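# Retract the sealant gun's rod fully while releasing it

## Task

Draw the sealant gun's plunger rod back as far as it goes, so that its disc ends up against the gun's housing. The rod normally slides back only while the small thumb plate on it, just behind the handle, is held pushed toward the front of the gun. The gun must end up lying on the table and not leaning on anything else. Then report that you are done.

## Robot and tools

Robot: two Franka FR3 arms, left_arm and right_arm, each fitted with a Robotiq 140 two-finger gripper. Bases in the scene frame: left_arm at (-0.047, +0.356, +0.043) m and right_arm at (+0.008, -0.391, +0.043) m, both facing almost straight along +x. The scene frame has +x pointing out over the table, +z up and its origin at table height, with left_arm on the +y side. Image left and right do not match the arm names.

The left gripper's fingers can fold at a hinge. Grip with the outer quarter of its pads, near the tips, to get the requested squeeze. A grip nearer the palm may be loose on thin parts, may crush wide parts, or may slip. Tips pushed into a surface fold easily unless the fingers are fully closed. The right gripper's fingers are rigid.

Frames: each arm's reported end_effector_position (metres) and end_effector_quat_wxyz are in that arm's own base frame. This point is the centre of the closed pads. The fingers point along the gripper's +z axis and close along its y axis. Pose offsets are measured along the current Hand target's own axes.

execute_actions(actions, cameras): actions is a list of actions. Each action is a table of up to 15 rows, one row per 1/30 s step, and the last row repeats to fill 15 steps. Every row holds 20 numbers in [-1, 1] covering both arms. The first 10 are for left_arm: dx, dy, dz, rx, ry, rz, then gripper position, force_limit, speed, activate. The next 10 are the same fields for right_arm. dx..rz are an offset from the Hand target at the start of that action, not from the previous row, in gripper axes. Scale: 1.0 = 0.6 m or 180 degrees. rx, ry, rz form a single rotation vector. Sending six zeros asks nothing new of an arm, but it re-requests its Hand target.

Gripper fields: position +1 means open to 140 mm, about -0.8 means the pads touch, and -1 means close until blocked. force_limit runs from -1 (soft, about 14 N) to +1 (about 58 N) after a slow close. speed runs from -1 (about 30 mm/s) to +1 (about 250 mm/s), and faster closes squeeze much harder. activate stays 0. Send 1 only when fault reads 7 or 13, and only with nothing against the outside of the fingers, because it opens the hand. Always resend each gripper's current values, since a 0 counts as a command.

move(target, speed, blend, stop_force, zero, blocking, cameras): this drives straight paths. target is one 20-number row in the same layout and scale, or a list of up to 15 such rows. Every row is an offset from the Hand targets at the start of the move, not from the previous row. speed is in m/s, from 0.002 to 2, default 0.25. blend is a corner rounding in m. stop_force is 20 to 40 N and ends an arm's path when it meets that much push; aim a few cm past the contact and go slowly. It is unreliable while the gripper rotates or near a stretched-out or straight-wrist pose. zero only works with stop_force. blocking=false returns early and cannot be combined with stop_force. The result adds a "move:" line giving the ending (done, off_target, moving, held, fault) and limits (paced = command clipped, held = steps withheld). Paths do not avoid obstacles.

wait(seconds, cameras) lets the scene run for 0 to 3600 s. stop(cameras) brakes a running move. zoom_image(camera, region=[x0,y0,x1,y1]) enlarges part of the latest image, at most 504x504 px. Cameras are cam_high, cam_low, cam_left_wrist and cam_right_wrist, each 896x504. set_collision_behavior(contact_force_n) accepts 20, 40 or 85 N and changes every arm's contact force limit; the start value is 20 N. clear_fault(arm) clears a torque or force fault on left_arm or right_arm after a result has shown it. read_manual(section) returns only licence text. finished_scene(scene) ends the current scene; give its number. Call it once the gun is in place, to declare the job done.

Controller behaviour: at each step the commanded pose is clipped to within 70 mm and 16 degrees of the measured pose. Hand target in a result is the last command after that clip. Grippers often stop short of it; send the remaining gap as a new offset. To stop a push, command back past the gripper.

Results: object_status 0 means moving, 1 means blocked while opening, 2 means blocked while closing (something is gripped), 3 means at the requested position or pads met. position_measured is in counts: 3 is open, 139 is about 60 mm, 230 is pads touching. To grip harder while status reads 2, raise force_limit and nudge position from -1 to -0.98. Results also include joint positions and torques, external torques (no reading = no estimate), flange force along the gripper axes (this includes held weight), wrist depth grids of 7x7 cells in mm, and for execute_actions some step positions.

Faults: an arm halts on a torque fault when a joint's contact torque reaches its limit (20/20/18/18/12/12/12 N m from the waist outward). It also halts on a force fault when the outside force reaches the contact limit, including held weight, on a joint-range overrun, or on overspeed. Clear these with clear_fault; if a grip pins the arm, release it first. Overheated motors brake the arm for 30 to 60 s; a MOTOR HOT line warns of this.

Avoid: dropping the gun or letting anything leave the table, slamming into the table or heavy things, hard squeezes on a part still resting on the table, strong pushes, pulls or twists on the grippers, and contact between the two arms or a gripper closing on the other arm's fingers. Move slowly near contact, and expect occasional outside nudges to loose objects.

Each tool is called after "Call:" as name(argument=value, ...) on one line, values as JSON.

## Session

Call:
execute_actions(actions=[])

Scene clock: 0.00 s.
left_arm: end_effector_position=(+0.7394, -0.2047, +0.2283) position_measured=3 object_status=3 fault=0 end_effector_quat_wxyz=(+0.185, +0.362, +0.904, +0.133) | right_arm: end_effector_position=(+0.6152, +0.1838, +0.1274) position_measured=3 object_status=3 fault=0 end_effector_quat_wxyz=(+0.000, -0.489, +0.867, -0.096)
Joint positions: left_arm=[-0.203 0.372 -0.156 -1.697 0.459 2.408 1.706] | right_arm=[0.435 0.352 -0.077 -1.856 -0.206 2.225 1.03]
Joint velocities: within noise
Joint torques (N m): no reading
External joint torques (N m): no reading
Flange force (N): no reading
Wrist depth (mm): cam_left_wrist=[- 304 326 365 - - 512 / - 337 368 391 - 494 1205 / - - - - 494 1326 1149 / - 122 429 510 539 130 1075 / - 110 483 543 1193 128 96 / - 473 529 - 1247 1084 96 / - 550 627 - 1182 1052 -] | cam_right_wrist=[341 325 309 298 283 274 264 / 353 338 325 309 298 285 273 / 369 355 335 319 306 294 283 / 390 135 352 338 321 147 289 / 90 116 369 349 334 323 100 / - 401 385 364 346 334 96 / - 424 423 385 363 346 -]
Hand target: left_arm +0.7394, -0.2047, +0.2283; +0.185, +0.362, +0.904, +0.133 | right_arm +0.6152, +0.1838, +0.1274; +0.000, -0.489, +0.867, -0.096
Tool commands: left_gripper/position=+1.0 left_gripper/force_limit=+1.0 left_gripper/speed=+1.0 left_gripper/activate=+0.0 right_gripper/position=+1.0 right_gripper/force_limit=+1.0 right_gripper/speed=+1.0 right_gripper/activate=+0.0

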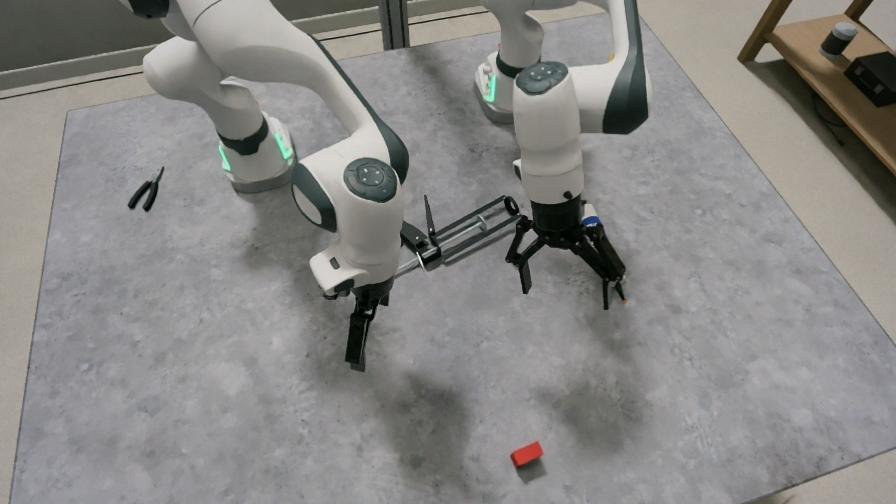

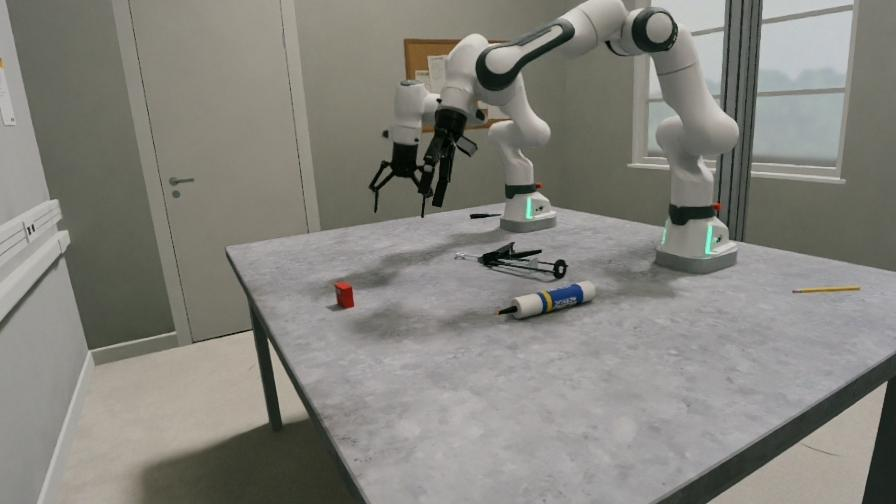

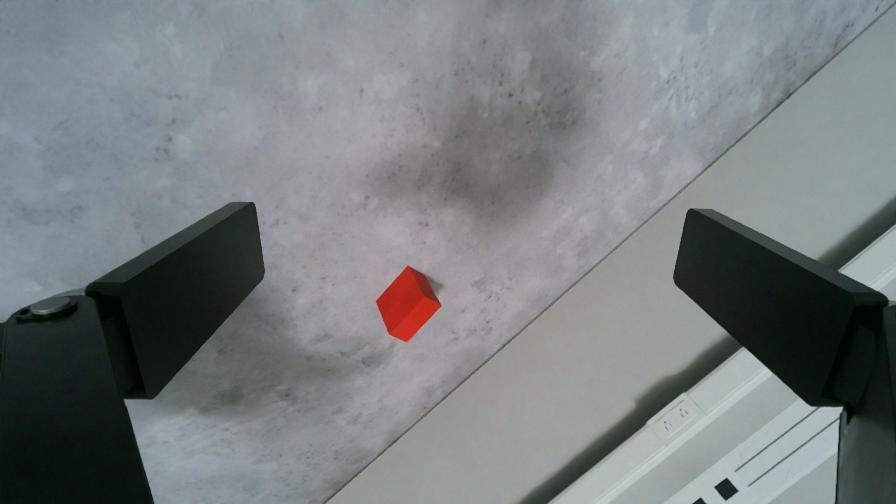

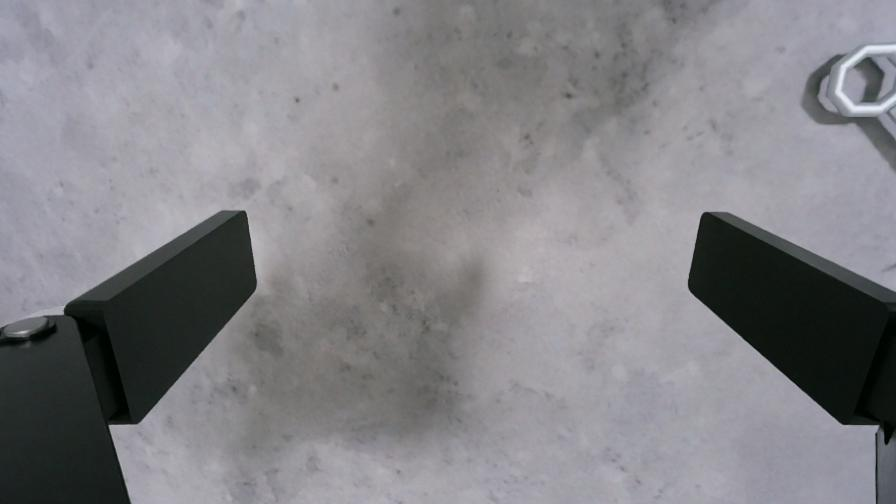

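Call:
zoom_image(camera="cam_high", region=[370, 170, 560, 300])

Call:
zoom_image(camera="cam_low", region=[440, 230, 600, 330])

Scaled by 2.653 from the camera's image (finer frame: 1280x720).

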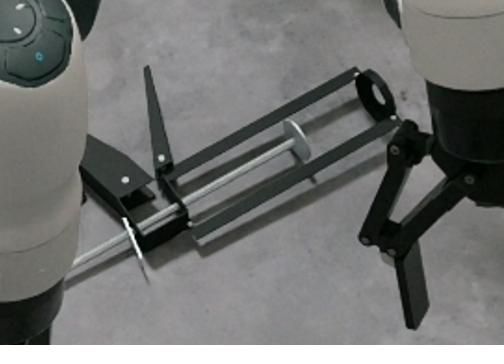

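Scaled by 3.150 from the camera's image (finer frame: 1280x720).

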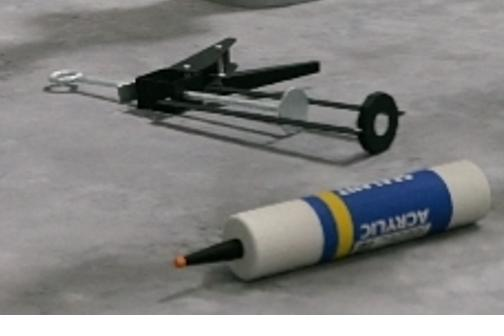

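Call:
move(target=[0.637,0.249,-0.288,0.1234,0.0784,0,1,1,1,0,0.075,0.292,-0.5,-0.0535,-0.03,0.0015,1,1,1,0], cameras=["all"], speed=0.3)

Scene clock: 47.17 s.
left_arm: end_effector_position=(+0.5008, +0.1512, +0.3488) position_measured=3 object_status=3 fault=0 end_effector_quat_wxyz=(+0.002, +0.370, +0.929, +0.002) | right_arm: end_effector_position=(+0.4163, +0.2828, +0.3979) position_measured=3 object_status=3 fault=0 end_effector_quat_wxyz=(+0.002, -0.491, +0.871, +0.000)
Joint positions: left_arm=[0.161 -0.132 0.123 -1.888 0.017 1.763 2.608] | right_arm=[0.55 -0.177 0.043 -1.813 0.006 1.639 1.135]
Joint velocities: left_arm=[-0.001 0 0 -0.002 0.001 0 0.006] | right_arm=[within noise]
Joint torques (N m): left_arm=[-0.03 -26.72 -1.28 26.56 0.99 2.21 0.15] | right_arm=[0.14 -24.36 -0.26 24.52 1.25 2.34 0.23]
External joint torques (N m): left_arm=[0.09 0.95 -0.48 1.75 0.1 -0.28 0.15] | right_arm=[0.32 1.36 0.34 0.29 0.49 -0.13 0.23]
Flange force (N): left_arm=[-4.6 7.7 -5.4] | right_arm=[-5.2 -1.2 -1.8]
Wrist depth (mm): cam_left_wrist=[471 - - 464 477 - 464 / - 497 504 496 484 478 495 / 510 517 520 512 526 503 - / - 122 563 496 563 130 - / - 110 580 594 581 128 97 / - - 649 660 - 623 96 / - - 648 - - 669 -] | cam_right_wrist=[533 530 524 540 533 537 548 / 575 576 553 559 552 563 563 / - - - 585 592 601 616 / 599 125 651 635 623 147 621 / 90 116 664 672 683 679 100 / - 717 - - 685 737 96 / - 750 - - 690 747 -]
Hand target: left_arm +0.4997, +0.1509, +0.3479; +0.000, +0.372, +0.928, +0.000 | right_arm +0.4151, +0.2835, +0.3971; +0.000, -0.489, +0.872, +0.001
Off the commanded pose: left_arm 0.001 m, 0 deg | right_arm 0.002 m, 0 deg.
move: done

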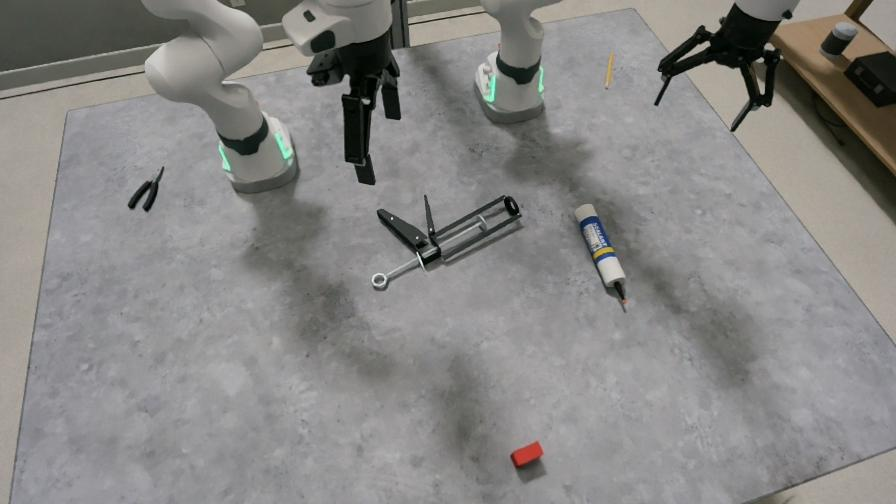

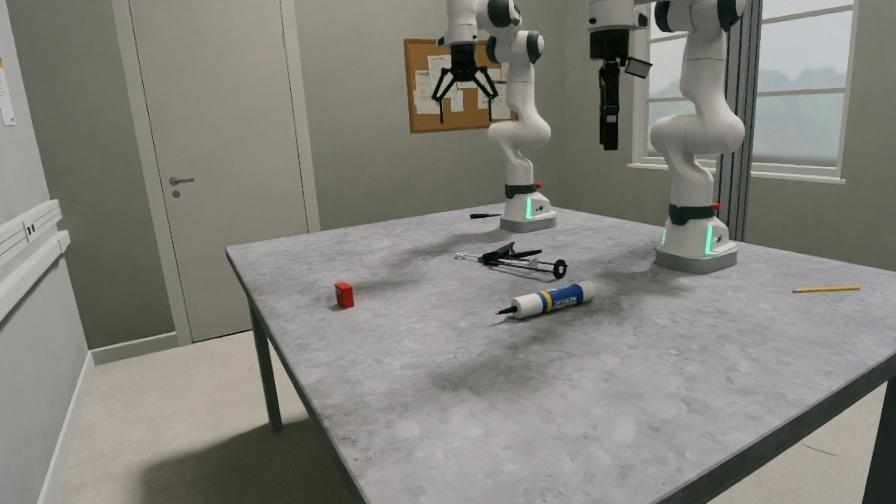

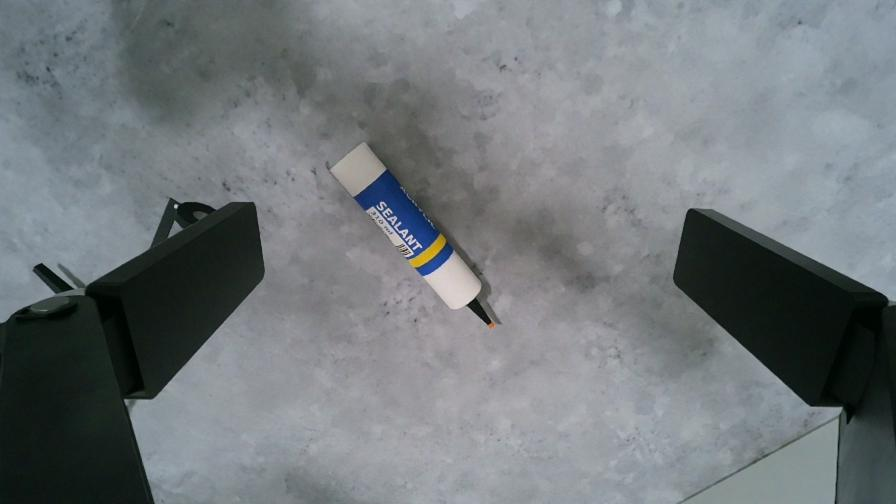

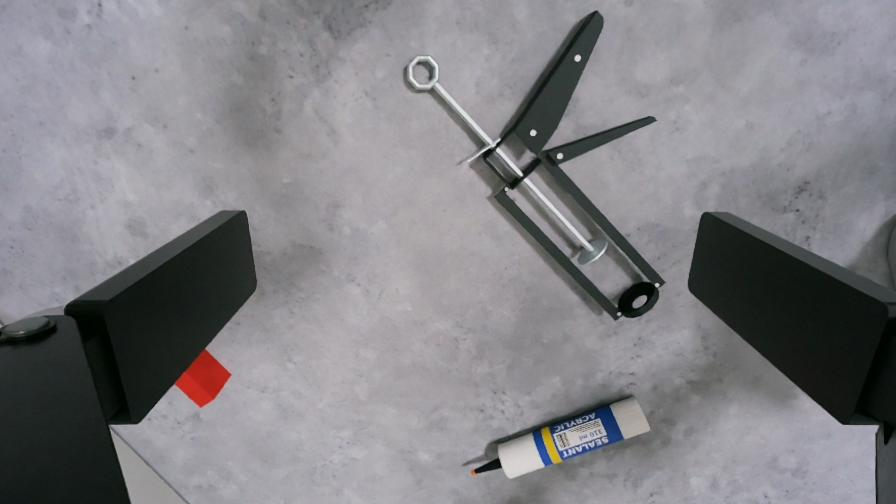

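Call:
zoom_image(camera="cam_right_wrist", region=[390, 40, 690, 330])

Call:
zoom_image(camera="cam_low", region=[440, 230, 580, 290])

Call:
zoom_image(camera="cam_right_wrist", region=[400, 50, 560, 200])

Scaled by 1.680 from the camera's image (finer frame: 1280x720).

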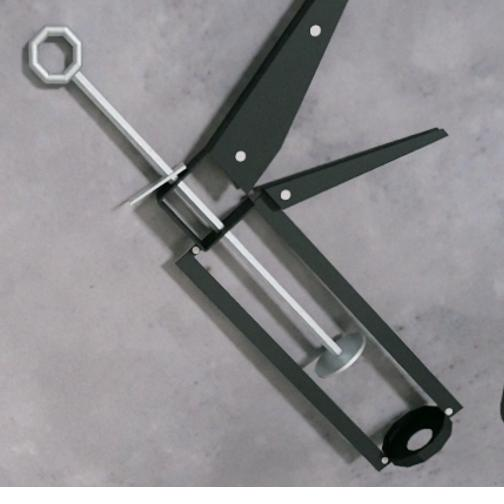

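Scaled by 3.600 from the camera's image (finer frame: 1280x720).

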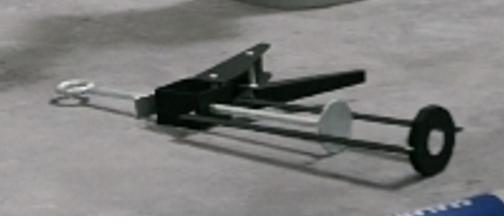

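Scaled by 3.150 from the camera's image (finer frame: 1280x720).

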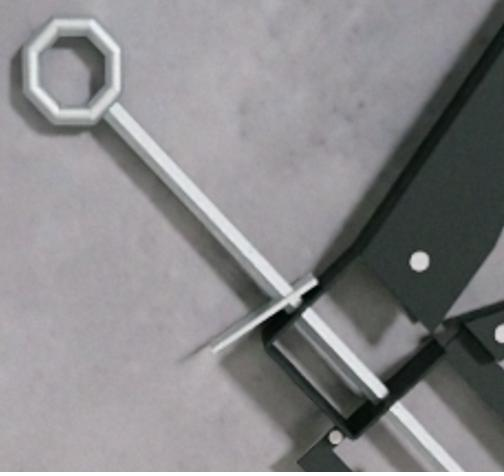

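Call:
move(target=[-0.587,-0.712,0.318,0,0,-0.316,1,1,1,0,0.31,-0.239,0.245,0,0,-0.25,1,1,1,0], cameras=["all"], speed=0.3)

Scene clock: 109.73 s.
left_arm: end_effector_position=(+0.4599, -0.4028, +0.1586) position_measured=3 object_status=3 fault=0 end_effector_quat_wxyz=(+0.002, -0.112, +0.994, -0.003) | right_arm: end_effector_position=(+0.4391, +0.0505, +0.2489) position_measured=3 object_status=3 fault=0 end_effector_quat_wxyz=(+0.002, +0.784, -0.620, -0.002)
Joint positions: left_arm=[-0.354 0.26 -0.39 -1.913 0.116 2.158 0.55] | right_arm=[0.657 -0.384 -0.494 -2.347 -0.195 1.992 0.042]
Joint velocities: left_arm=[0 -0.001 0.002 -0.001 0 0 -0.005] | right_arm=[within noise]
Joint torques (N m): left_arm=[-0.35 -37.76 -2.98 25.49 0.97 2.26 -0.35] | right_arm=[0.21 -16.06 4.99 24.16 0.47 3.02 -0.18]
External joint torques (N m): left_arm=[-0.22 0.71 0.18 1.56 0.34 -0.32 -0.35] | right_arm=[0.18 -0.05 0.07 0.09 -0.21 0.46 -0.18]
Flange force (N): left_arm=[-5.1 -8.5 -1.1] | right_arm=[0.2 -0.3 1.0]
Wrist depth (mm): cam_left_wrist=[302 - 297 273 291 306 - / 317 306 311 295 300 295 309 / - 324 309 334 326 312 333 / - 119 348 344 364 130 354 / - 110 - 383 - 120 96 / - - 393 404 - - 96 / - - - - 429 428 -] | cam_right_wrist=[399 403 401 398 396 398 398 / 422 422 418 423 417 416 420 / 443 443 443 442 440 441 435 / 457 132 467 470 463 138 430 / 90 108 497 493 495 130 100 / - 521 519 510 521 520 100 / - 564 569 537 550 570 -]
Hand target: left_arm +0.4594, -0.4014, +0.1574; +0.000, -0.115, +0.993, +0.000 | right_arm +0.4405, +0.0501, +0.2499; +0.000, +0.786, -0.618, -0.001
Off the commanded pose: left_arm 0.002 m, 0 deg | right_arm 0.002 m, 0 deg.
move: done; limits=paced

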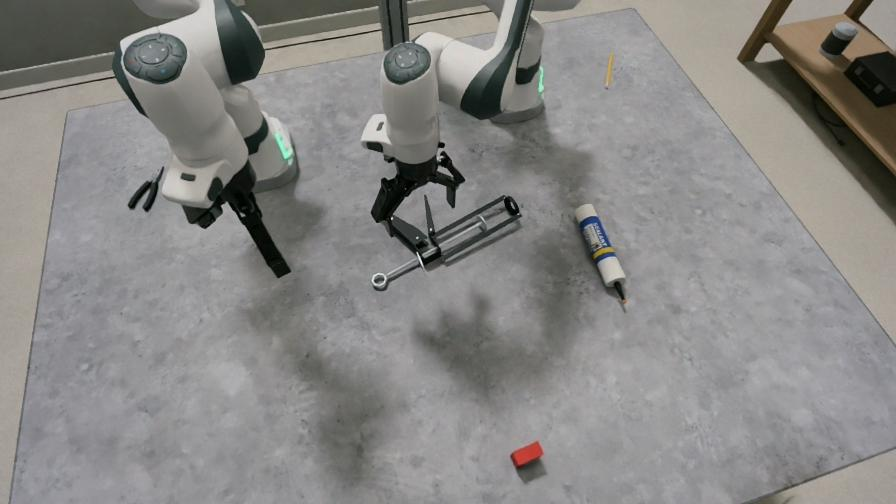

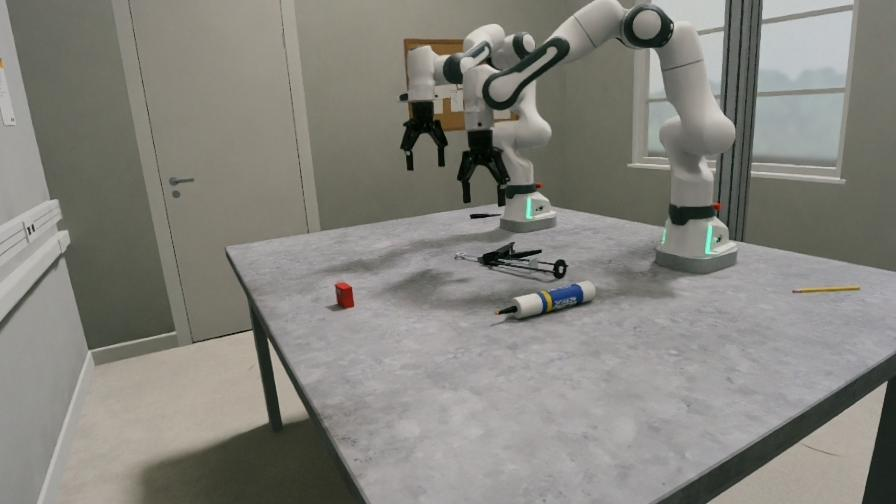

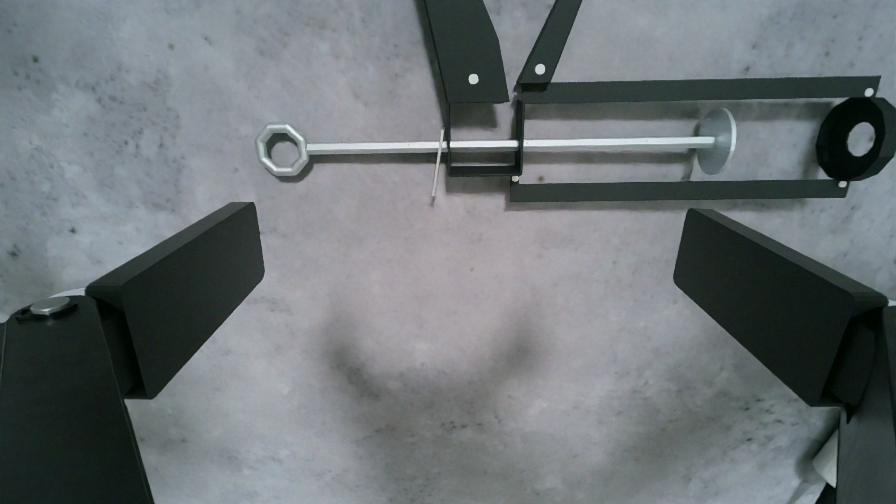

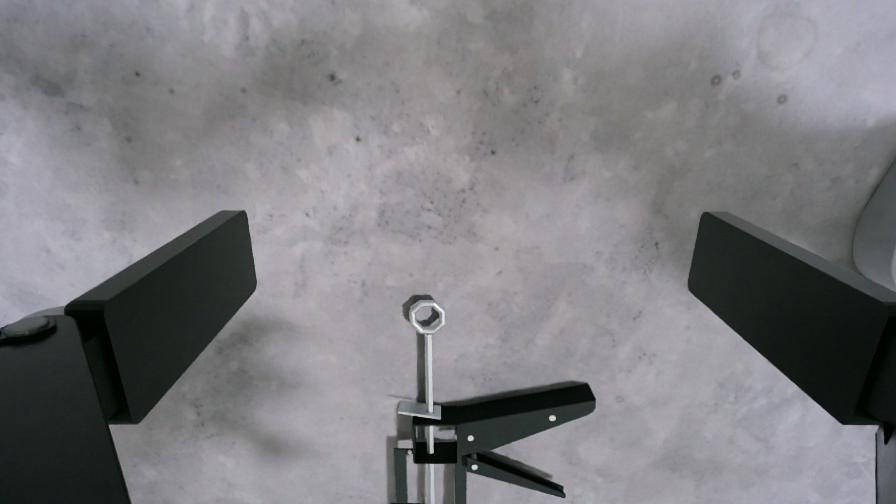

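Call:
zoom_image(camera="cam_left_wrist", region=[390, 60, 590, 220])

Call:
zoom_image(camera="cam_right_wrist", region=[380, 370, 520, 503])

Call:
zoom_image(camera="cam_left_wrist", region=[230, 40, 730, 240])

Scaled by 2.520 from the camera's image (finer frame: 1280x720).

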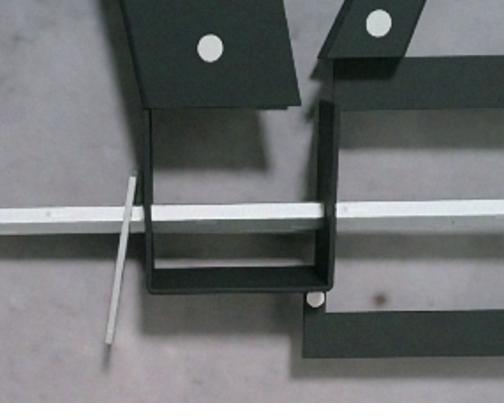

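Scaled by 3.600 from the camera's image (finer frame: 1280x720).

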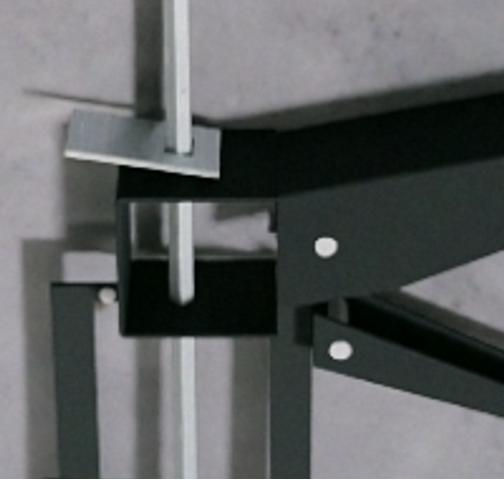

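Scaled by 1.008 from the camera's image (finer frame: 1280x720).

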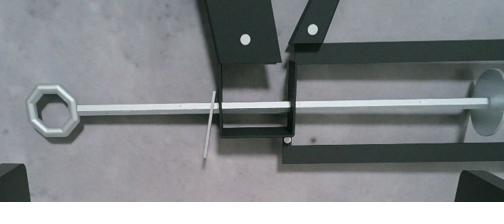

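Call:
move(target=[-0.005,0.024,0.18,0,0,0,0.23,-1,0,0,0,0,0,0,0,0,1,1,1,0], cameras=["cam_left_wrist","cam_low","cam_right_wrist"])

Scene clock: 175.23 s.
left_arm: end_effector_position=(+0.4575, -0.3860, +0.0492) position_measured=100 object_status=3 fault=0 end_effector_quat_wxyz=(-0.002, -0.112, +0.994, +0.001) | right_arm: end_effector_position=(+0.4391, +0.0505, +0.2489) position_measured=3 object_status=3 fault=0 end_effector_quat_wxyz=(+0.002, +0.785, -0.620, -0.002)
Joint positions: left_arm=[-0.365 0.398 -0.347 -2.025 0.193 2.389 0.516] | right_arm=[0.657 -0.384 -0.494 -2.347 -0.195 1.992 0.042]
Joint velocities: left_arm=[0 -0.001 0 0 0 0.003 -0.005] | right_arm=[within noise]
Joint torques (N m): left_arm=[-0.3 -40.73 -4.06 22.96 0.94 2.86 -0.32] | right_arm=[0.26 -16.02 4.97 24.12 0.51 3.04 -0.15]
External joint torques (N m): left_arm=[-0.24 -0.22 0.07 1.51 0.42 0.32 -0.32] | right_arm=[0.25 0.08 0.07 -0.01 -0.18 0.47 -0.15]
Flange force (N): left_arm=[-2.6 -5.0 0.6] | right_arm=[0.1 -0.6 1.3]
Wrist depth (mm): cam_left_wrist=[199 199 204 175 183 207 207 / 208 - 212 184 195 216 192 / - 211 208 207 222 229 212 / 240 232 122 - 155 117 211 / - 87 106 - - 84 88 / - - 264 - - - 72 / - - 285 294 296 - -] | cam_right_wrist=[400 399 404 403 398 393 393 / 420 419 409 421 422 421 423 / 442 446 446 441 438 442 437 / 462 132 473 466 464 147 443 / 90 116 498 494 495 498 100 / - 534 531 504 522 524 96 / - 566 565 538 557 558 -]
Hand target: left_arm +0.4591, -0.3868, +0.0494; +0.000, -0.115, +0.993, +0.000 | right_arm +0.4405, +0.0501, +0.2499; +0.000, +0.786, -0.618, -0.001
Off the commanded pose: left_arm 0.002 m, 0 deg | right_arm 0.002 m, 0 deg.
move: done
Images, in order (width x height): cam_low 896x504, cam_left_wrist 896x504, cam_right_wrist 896x504.

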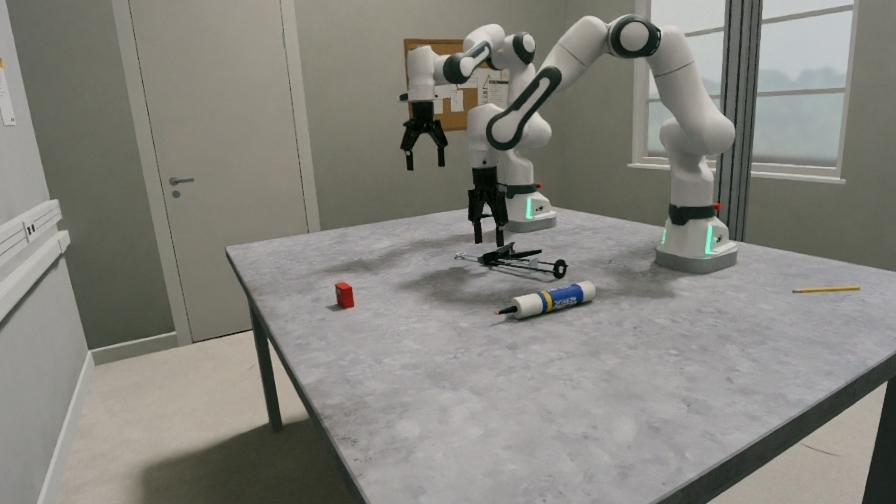

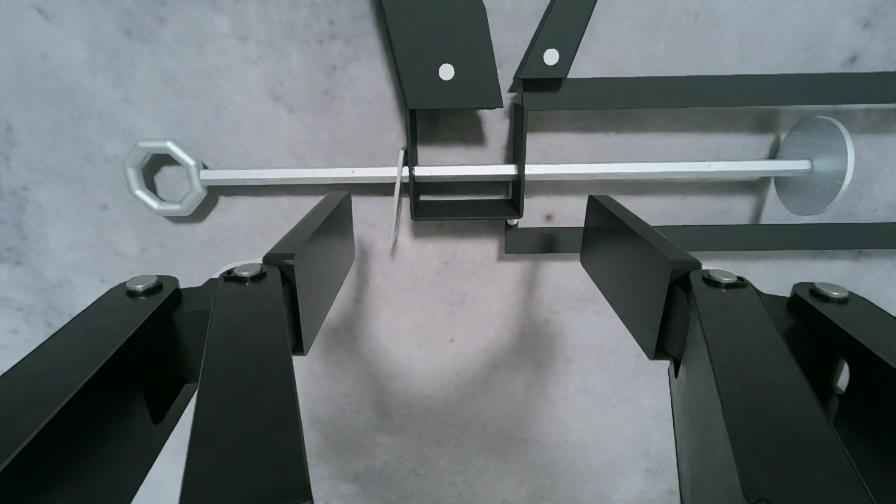

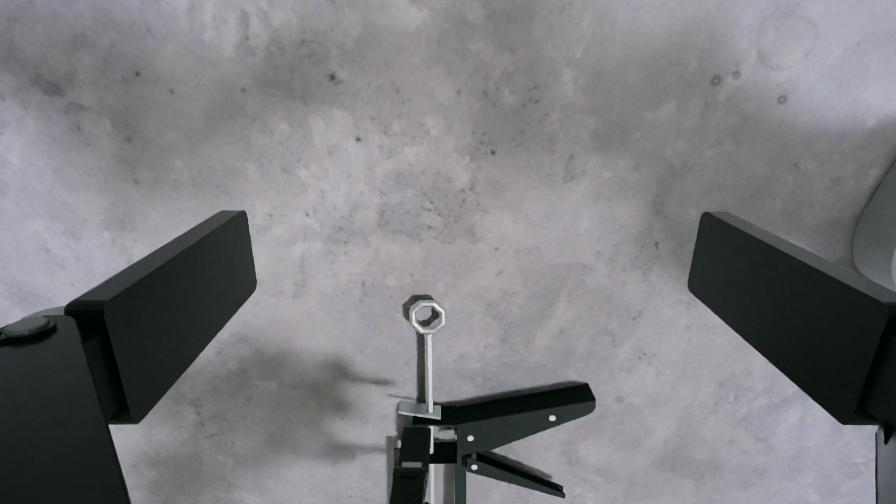

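Call:
move(target=[-0.0035,-0.008,0.04,-0.0556,0,0,0.11,-1,0,0,0,0,0,0,0,0,1,1,1,0], cameras=["cam_left_wrist","cam_low","cam_right_wrist"], speed=0.1)

Call:
zoom_image(camera="cam_low", region=[440, 200, 580, 290])

Call:
zoom_image(camera="cam_right_wrist", region=[380, 370, 520, 503])

Scene clock: 201.67 s.
left_arm: end_effector_position=(+0.4632, -0.3926, +0.0265) position_measured=115 object_status=3 fault=0 end_effector_quat_wxyz=(-0.008, -0.111, +0.990, +0.084) | right_arm: end_effector_position=(+0.4391, +0.0505, +0.2489) position_measured=3 object_status=3 fault=0 end_effector_quat_wxyz=(+0.002, +0.785, -0.620, -0.002)
Joint positions: left_arm=[-0.515 0.549 -0.254 -1.808 0.28 2.184 0.425] | right_arm=[0.657 -0.384 -0.494 -2.347 -0.195 1.992 0.042]
Joint velocities: left_arm=[0 0 0.001 0 0 -0.003 -0.006] | right_arm=[within noise]
Joint torques (N m): left_arm=[-0.38 -45.66 -3.79 23.32 0.74 1.84 -0.37] | right_arm=[0.32 -16.05 4.92 24.16 0.52 3.02 -0.21]
External joint torques (N m): left_arm=[-0.16 0.44 0.28 1.49 0.16 -0.3 -0.38] | right_arm=[0.34 0.11 0.04 -0.03 -0.16 0.44 -0.21]
Flange force (N): left_arm=[-4.2 -7.5 -0.8] | right_arm=[0.1 -0.7 1.3]
Wrist depth (mm): cam_left_wrist=[162 - 174 155 176 188 197 / - - 182 162 184 216 217 / 175 170 181 184 192 201 210 / 186 194 124 - 160 213 233 / - 89 81 230 240 79 84 / - - 235 247 - - 71 / - - 253 262 - - 70] | cam_right_wrist=[401 401 396 415 403 399 396 / 422 419 421 417 416 419 421 / 443 443 443 443 440 440 440 / 470 132 468 480 465 148 446 / 90 116 493 495 495 - 100 / - 523 523 516 517 524 100 / - 560 557 526 560 557 -]
Hand target: left_arm +0.4623, -0.3910, +0.0254; -0.010, -0.114, +0.990, +0.086 | right_arm +0.4405, +0.0501, +0.2499; +0.000, +0.786, -0.618, -0.001
Off the commanded pose: left_arm 0.002 m, 1 deg | right_arm 0.002 m, 0 deg.
move: done
Images, in order (width x height): cam_low 896x504, cam_left_wrist 896x504, cam_right_wrist 896x504.

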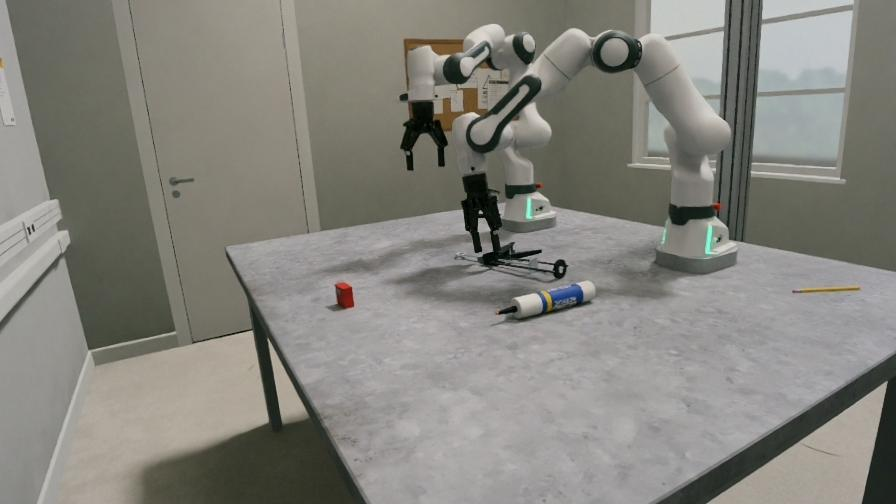

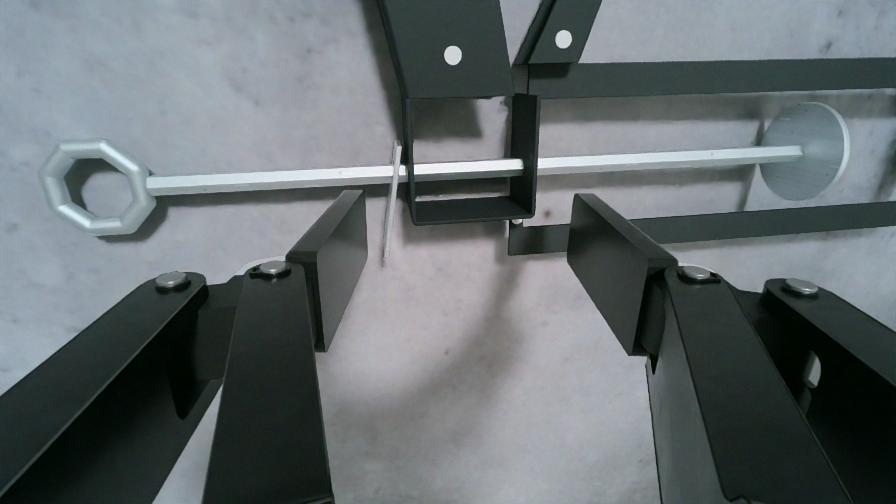

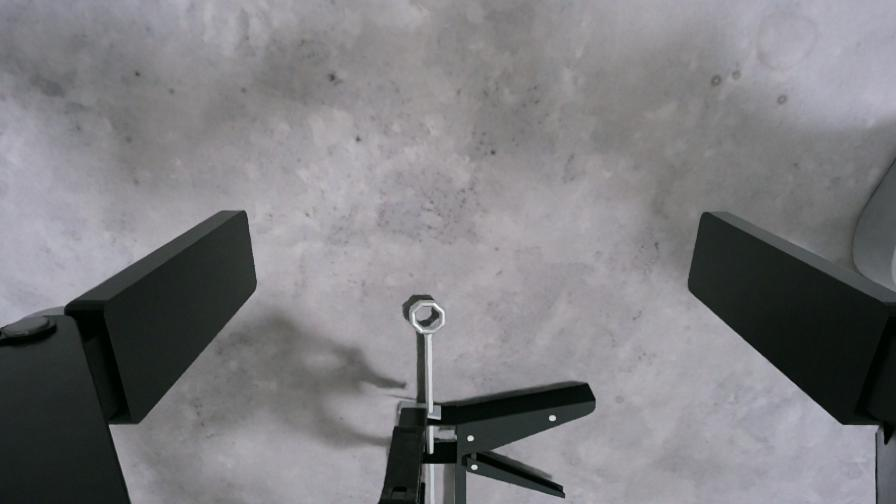

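Scaled by 3.600 from the camera's image (finer frame: 1280x720).

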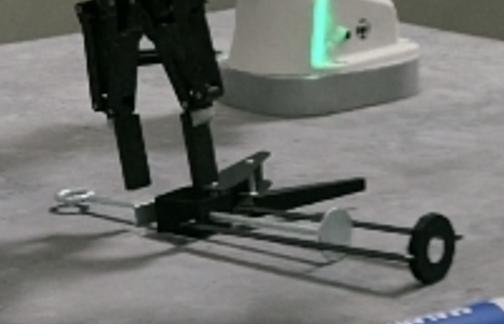

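Scaled by 3.600 from the camera's image (finer frame: 1280x720).

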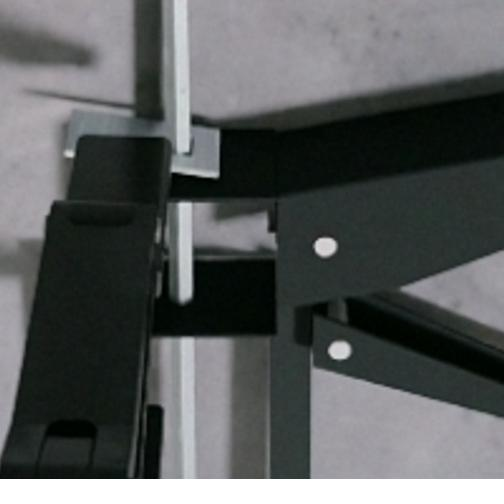

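Call:
move(target=[-0.0025,0.0007,0.0288,0,0,0,0.11,-1,0,0,0,0,0,0,0,0,1,1,1,0], cameras=["cam_left_wrist","cam_low","cam_right_wrist"], speed=0.05)

Call:
zoom_image(camera="cam_low", region=[440, 200, 580, 290])

Call:
zoom_image(camera="cam_right_wrist", region=[380, 370, 520, 503])

Call:
zoom_image(camera="cam_left_wrist", region=[320, 60, 620, 300])

Scene clock: 238.93 s.
left_arm: end_effector_position=(+0.4621, -0.3871, +0.0094) position_measured=115 object_status=3 fault=0 end_effector_quat_wxyz=(-0.011, -0.113, +0.990, +0.087) | right_arm: end_effector_position=(+0.4391, +0.0505, +0.2489) position_measured=3 object_status=3 fault=0 end_effector_quat_wxyz=(+0.002, +0.785, -0.620, -0.002)
Joint positions: left_arm=[-0.515 0.573 -0.245 -1.817 0.288 2.208 0.42] | right_arm=[0.657 -0.384 -0.494 -2.347 -0.195 1.992 0.042]
Joint velocities: left_arm=[-0.001 -0.001 -0.001 0.001 0 0.004 -0.001] | right_arm=[within noise]
Joint torques (N m): left_arm=[-0.37 -46.38 -3.75 22.16 0.98 2.4 -0.29] | right_arm=[0.24 -16.03 4.94 24.16 0.51 3.04 -0.11]
External joint torques (N m): left_arm=[-0.4 -0.13 0.13 0.8 0.42 0.3 -0.31] | right_arm=[0.34 0.03 0.16 0.04 -0.17 0.48 -0.11]
Flange force (N): left_arm=[-0.9 -3.0 0.3] | right_arm=[-0.2 -0.5 1.2]
Wrist depth (mm): cam_left_wrist=[148 153 160 139 162 173 176 / - 165 168 148 165 173 186 / 151 164 161 185 172 - 188 / 170 179 124 196 171 198 207 / - 89 81 212 220 79 84 / - - - 226 235 - 71 / - - 228 - - - 70] | cam_right_wrist=[396 403 398 397 396 388 397 / 413 422 423 419 417 427 418 / 444 444 440 442 440 432 440 / 462 132 468 465 464 148 459 / 90 108 495 501 498 - 100 / - 538 525 518 515 526 100 / - 571 561 514 554 564 -]
Hand target: left_arm +0.4630, -0.3873, +0.0084; -0.010, -0.114, +0.990, +0.086 | right_arm +0.4405, +0.0501, +0.2499; +0.000, +0.786, -0.618, -0.001
Off the commanded pose: left_arm 0.001 m, 0 deg | right_arm 0.002 m, 0 deg.
move: done
Images, in order (width x height): cam_low 896x504, cam_left_wrist 896x504, cam_right_wrist 896x504.

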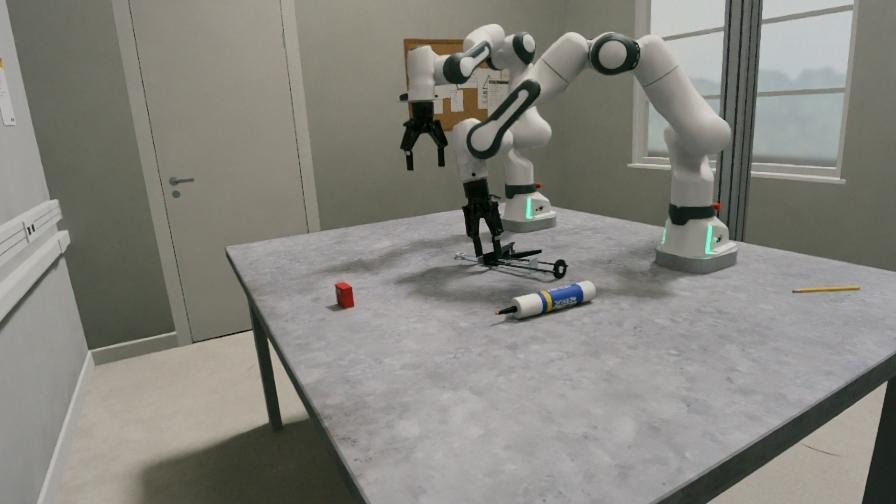

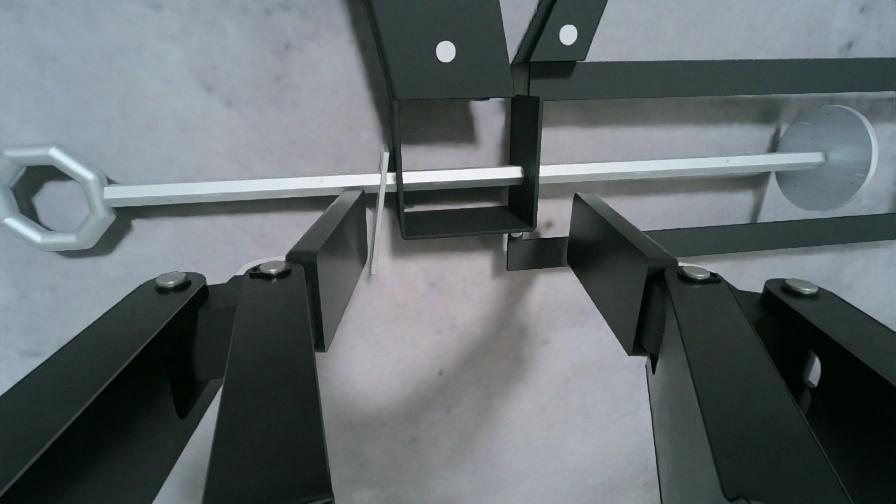

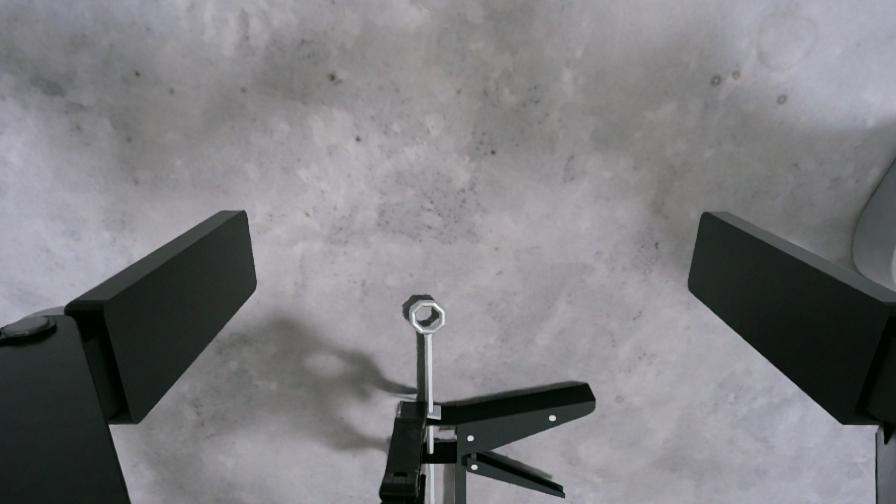

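Scaled by 3.600 from the camera's image (finer frame: 1280x720).

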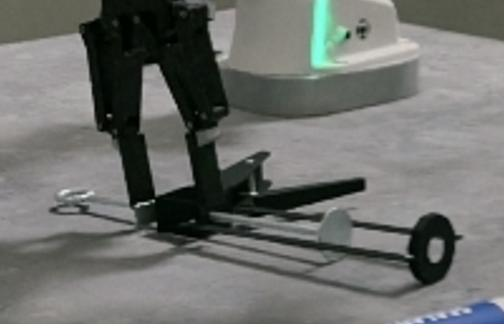

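Scaled by 3.600 from the camera's image (finer frame: 1280x720).

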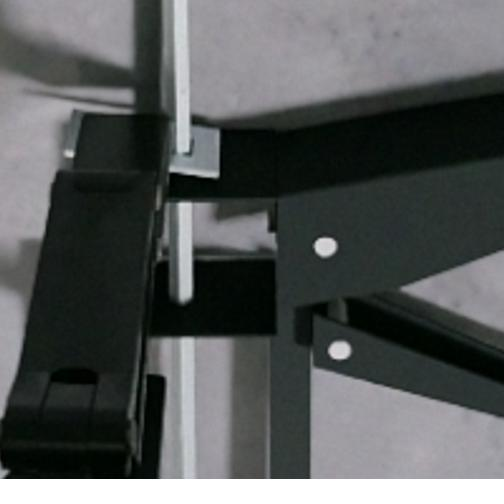

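Scaled by 1.680 from the camera's image (finer frame: 1280x720).

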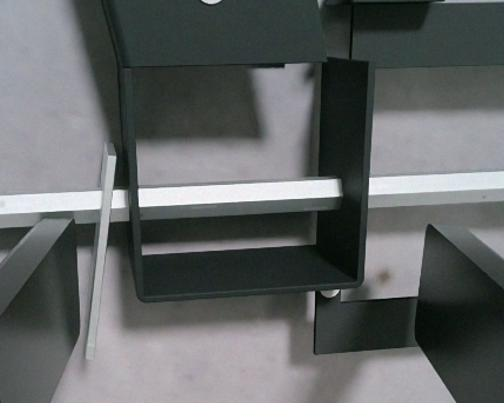

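Call:
move(target=[0,0,0,0,0,0,-0.1,-1,-1,0,0,0,0,0,0,0,1,1,1,0], cameras=["cam_left_wrist","cam_low","cam_right_wrist"], speed=0.05)

Call:
zoom_image(camera="cam_left_wrist", region=[320, 60, 620, 300])

Scene clock: 247.33 s.
left_arm: end_effector_position=(+0.4627, -0.3879, +0.0097) position_measured=141 object_status=0 fault=0 end_effector_quat_wxyz=(-0.010, -0.113, +0.990, +0.086) | right_arm: end_effector_position=(+0.4391, +0.0505, +0.2489) position_measured=3 object_status=3 fault=0 end_effector_quat_wxyz=(+0.002, +0.785, -0.620, -0.002)
Joint positions: left_arm=[-0.516 0.573 -0.245 -1.817 0.288 2.21 0.42] | right_arm=[0.657 -0.384 -0.494 -2.347 -0.195 1.992 0.042]
Joint torques (N m): left_arm=[-0.23 -45.58 -3.77 21.98 0.88 2.56 -0.31] | right_arm=[0.28 -15.99 4.98 24.13 0.51 3 -0.1]
External joint torques (N m): left_arm=[-0.14 0.84 0.22 0.51 0.32 0.44 -0.33] | right_arm=[0.28 0.11 0.07 0 -0.17 0.44 -0.1]
Flange force (N): left_arm=[-1.7 -3.8 2.1] | right_arm=[0.0 -0.6 1.3]
Wrist depth (mm): cam_left_wrist=[147 155 160 139 151 183 179 / - 159 170 147 165 198 197 / 161 165 164 171 172 205 200 / 165 177 134 171 152 197 210 / - 84 81 - 224 83 84 / - 72 - 226 - - 67 / - - - - - - 67] | cam_right_wrist=[402 399 401 396 398 401 401 / 419 423 418 417 416 418 417 / 446 445 441 443 442 437 446 / 467 125 - 446 469 147 455 / 90 108 495 496 494 491 100 / - 509 526 515 510 - 96 / - 566 548 532 558 567 -]
Hand target: left_arm +0.4630, -0.3873, +0.0084; -0.010, -0.114, +0.990, +0.086 | right_arm +0.4405, +0.0501, +0.2499; +0.000, +0.786, -0.618, -0.001
Off the commanded pose: left_arm 0.001 m, 0 deg | right_arm 0.002 m, 0 deg.
move: done
Images, in order (width x height): cam_low 896x504, cam_left_wrist 896x504, cam_right_wrist 896x504.

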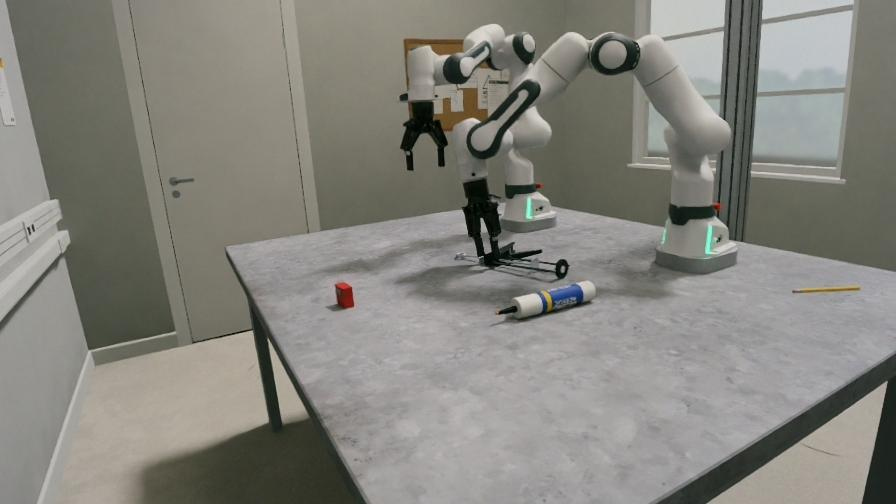

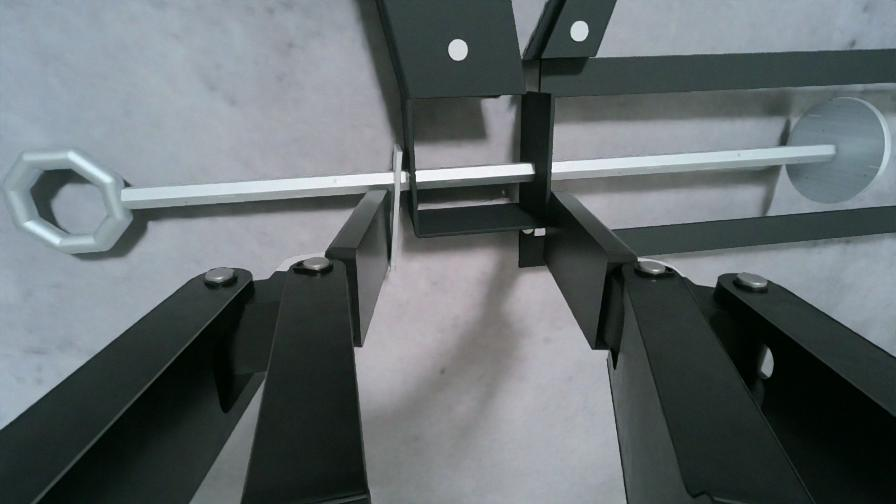

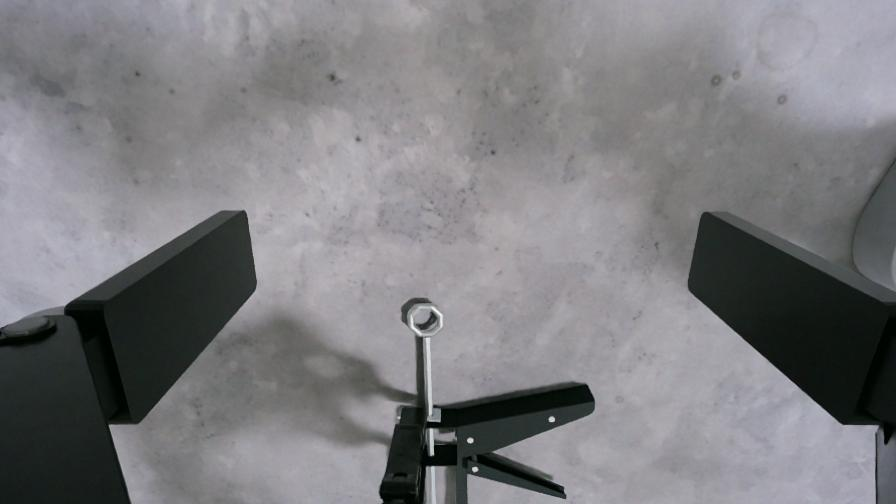

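Scaled by 1.680 from the camera's image (finer frame: 1280x720).

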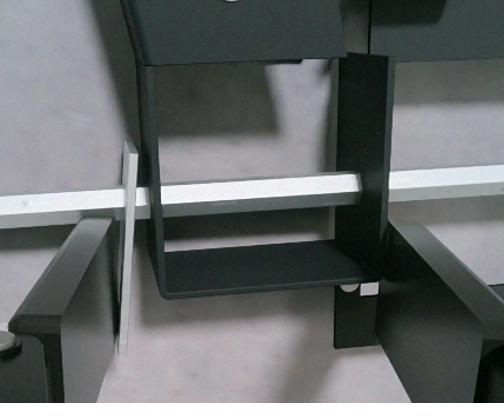

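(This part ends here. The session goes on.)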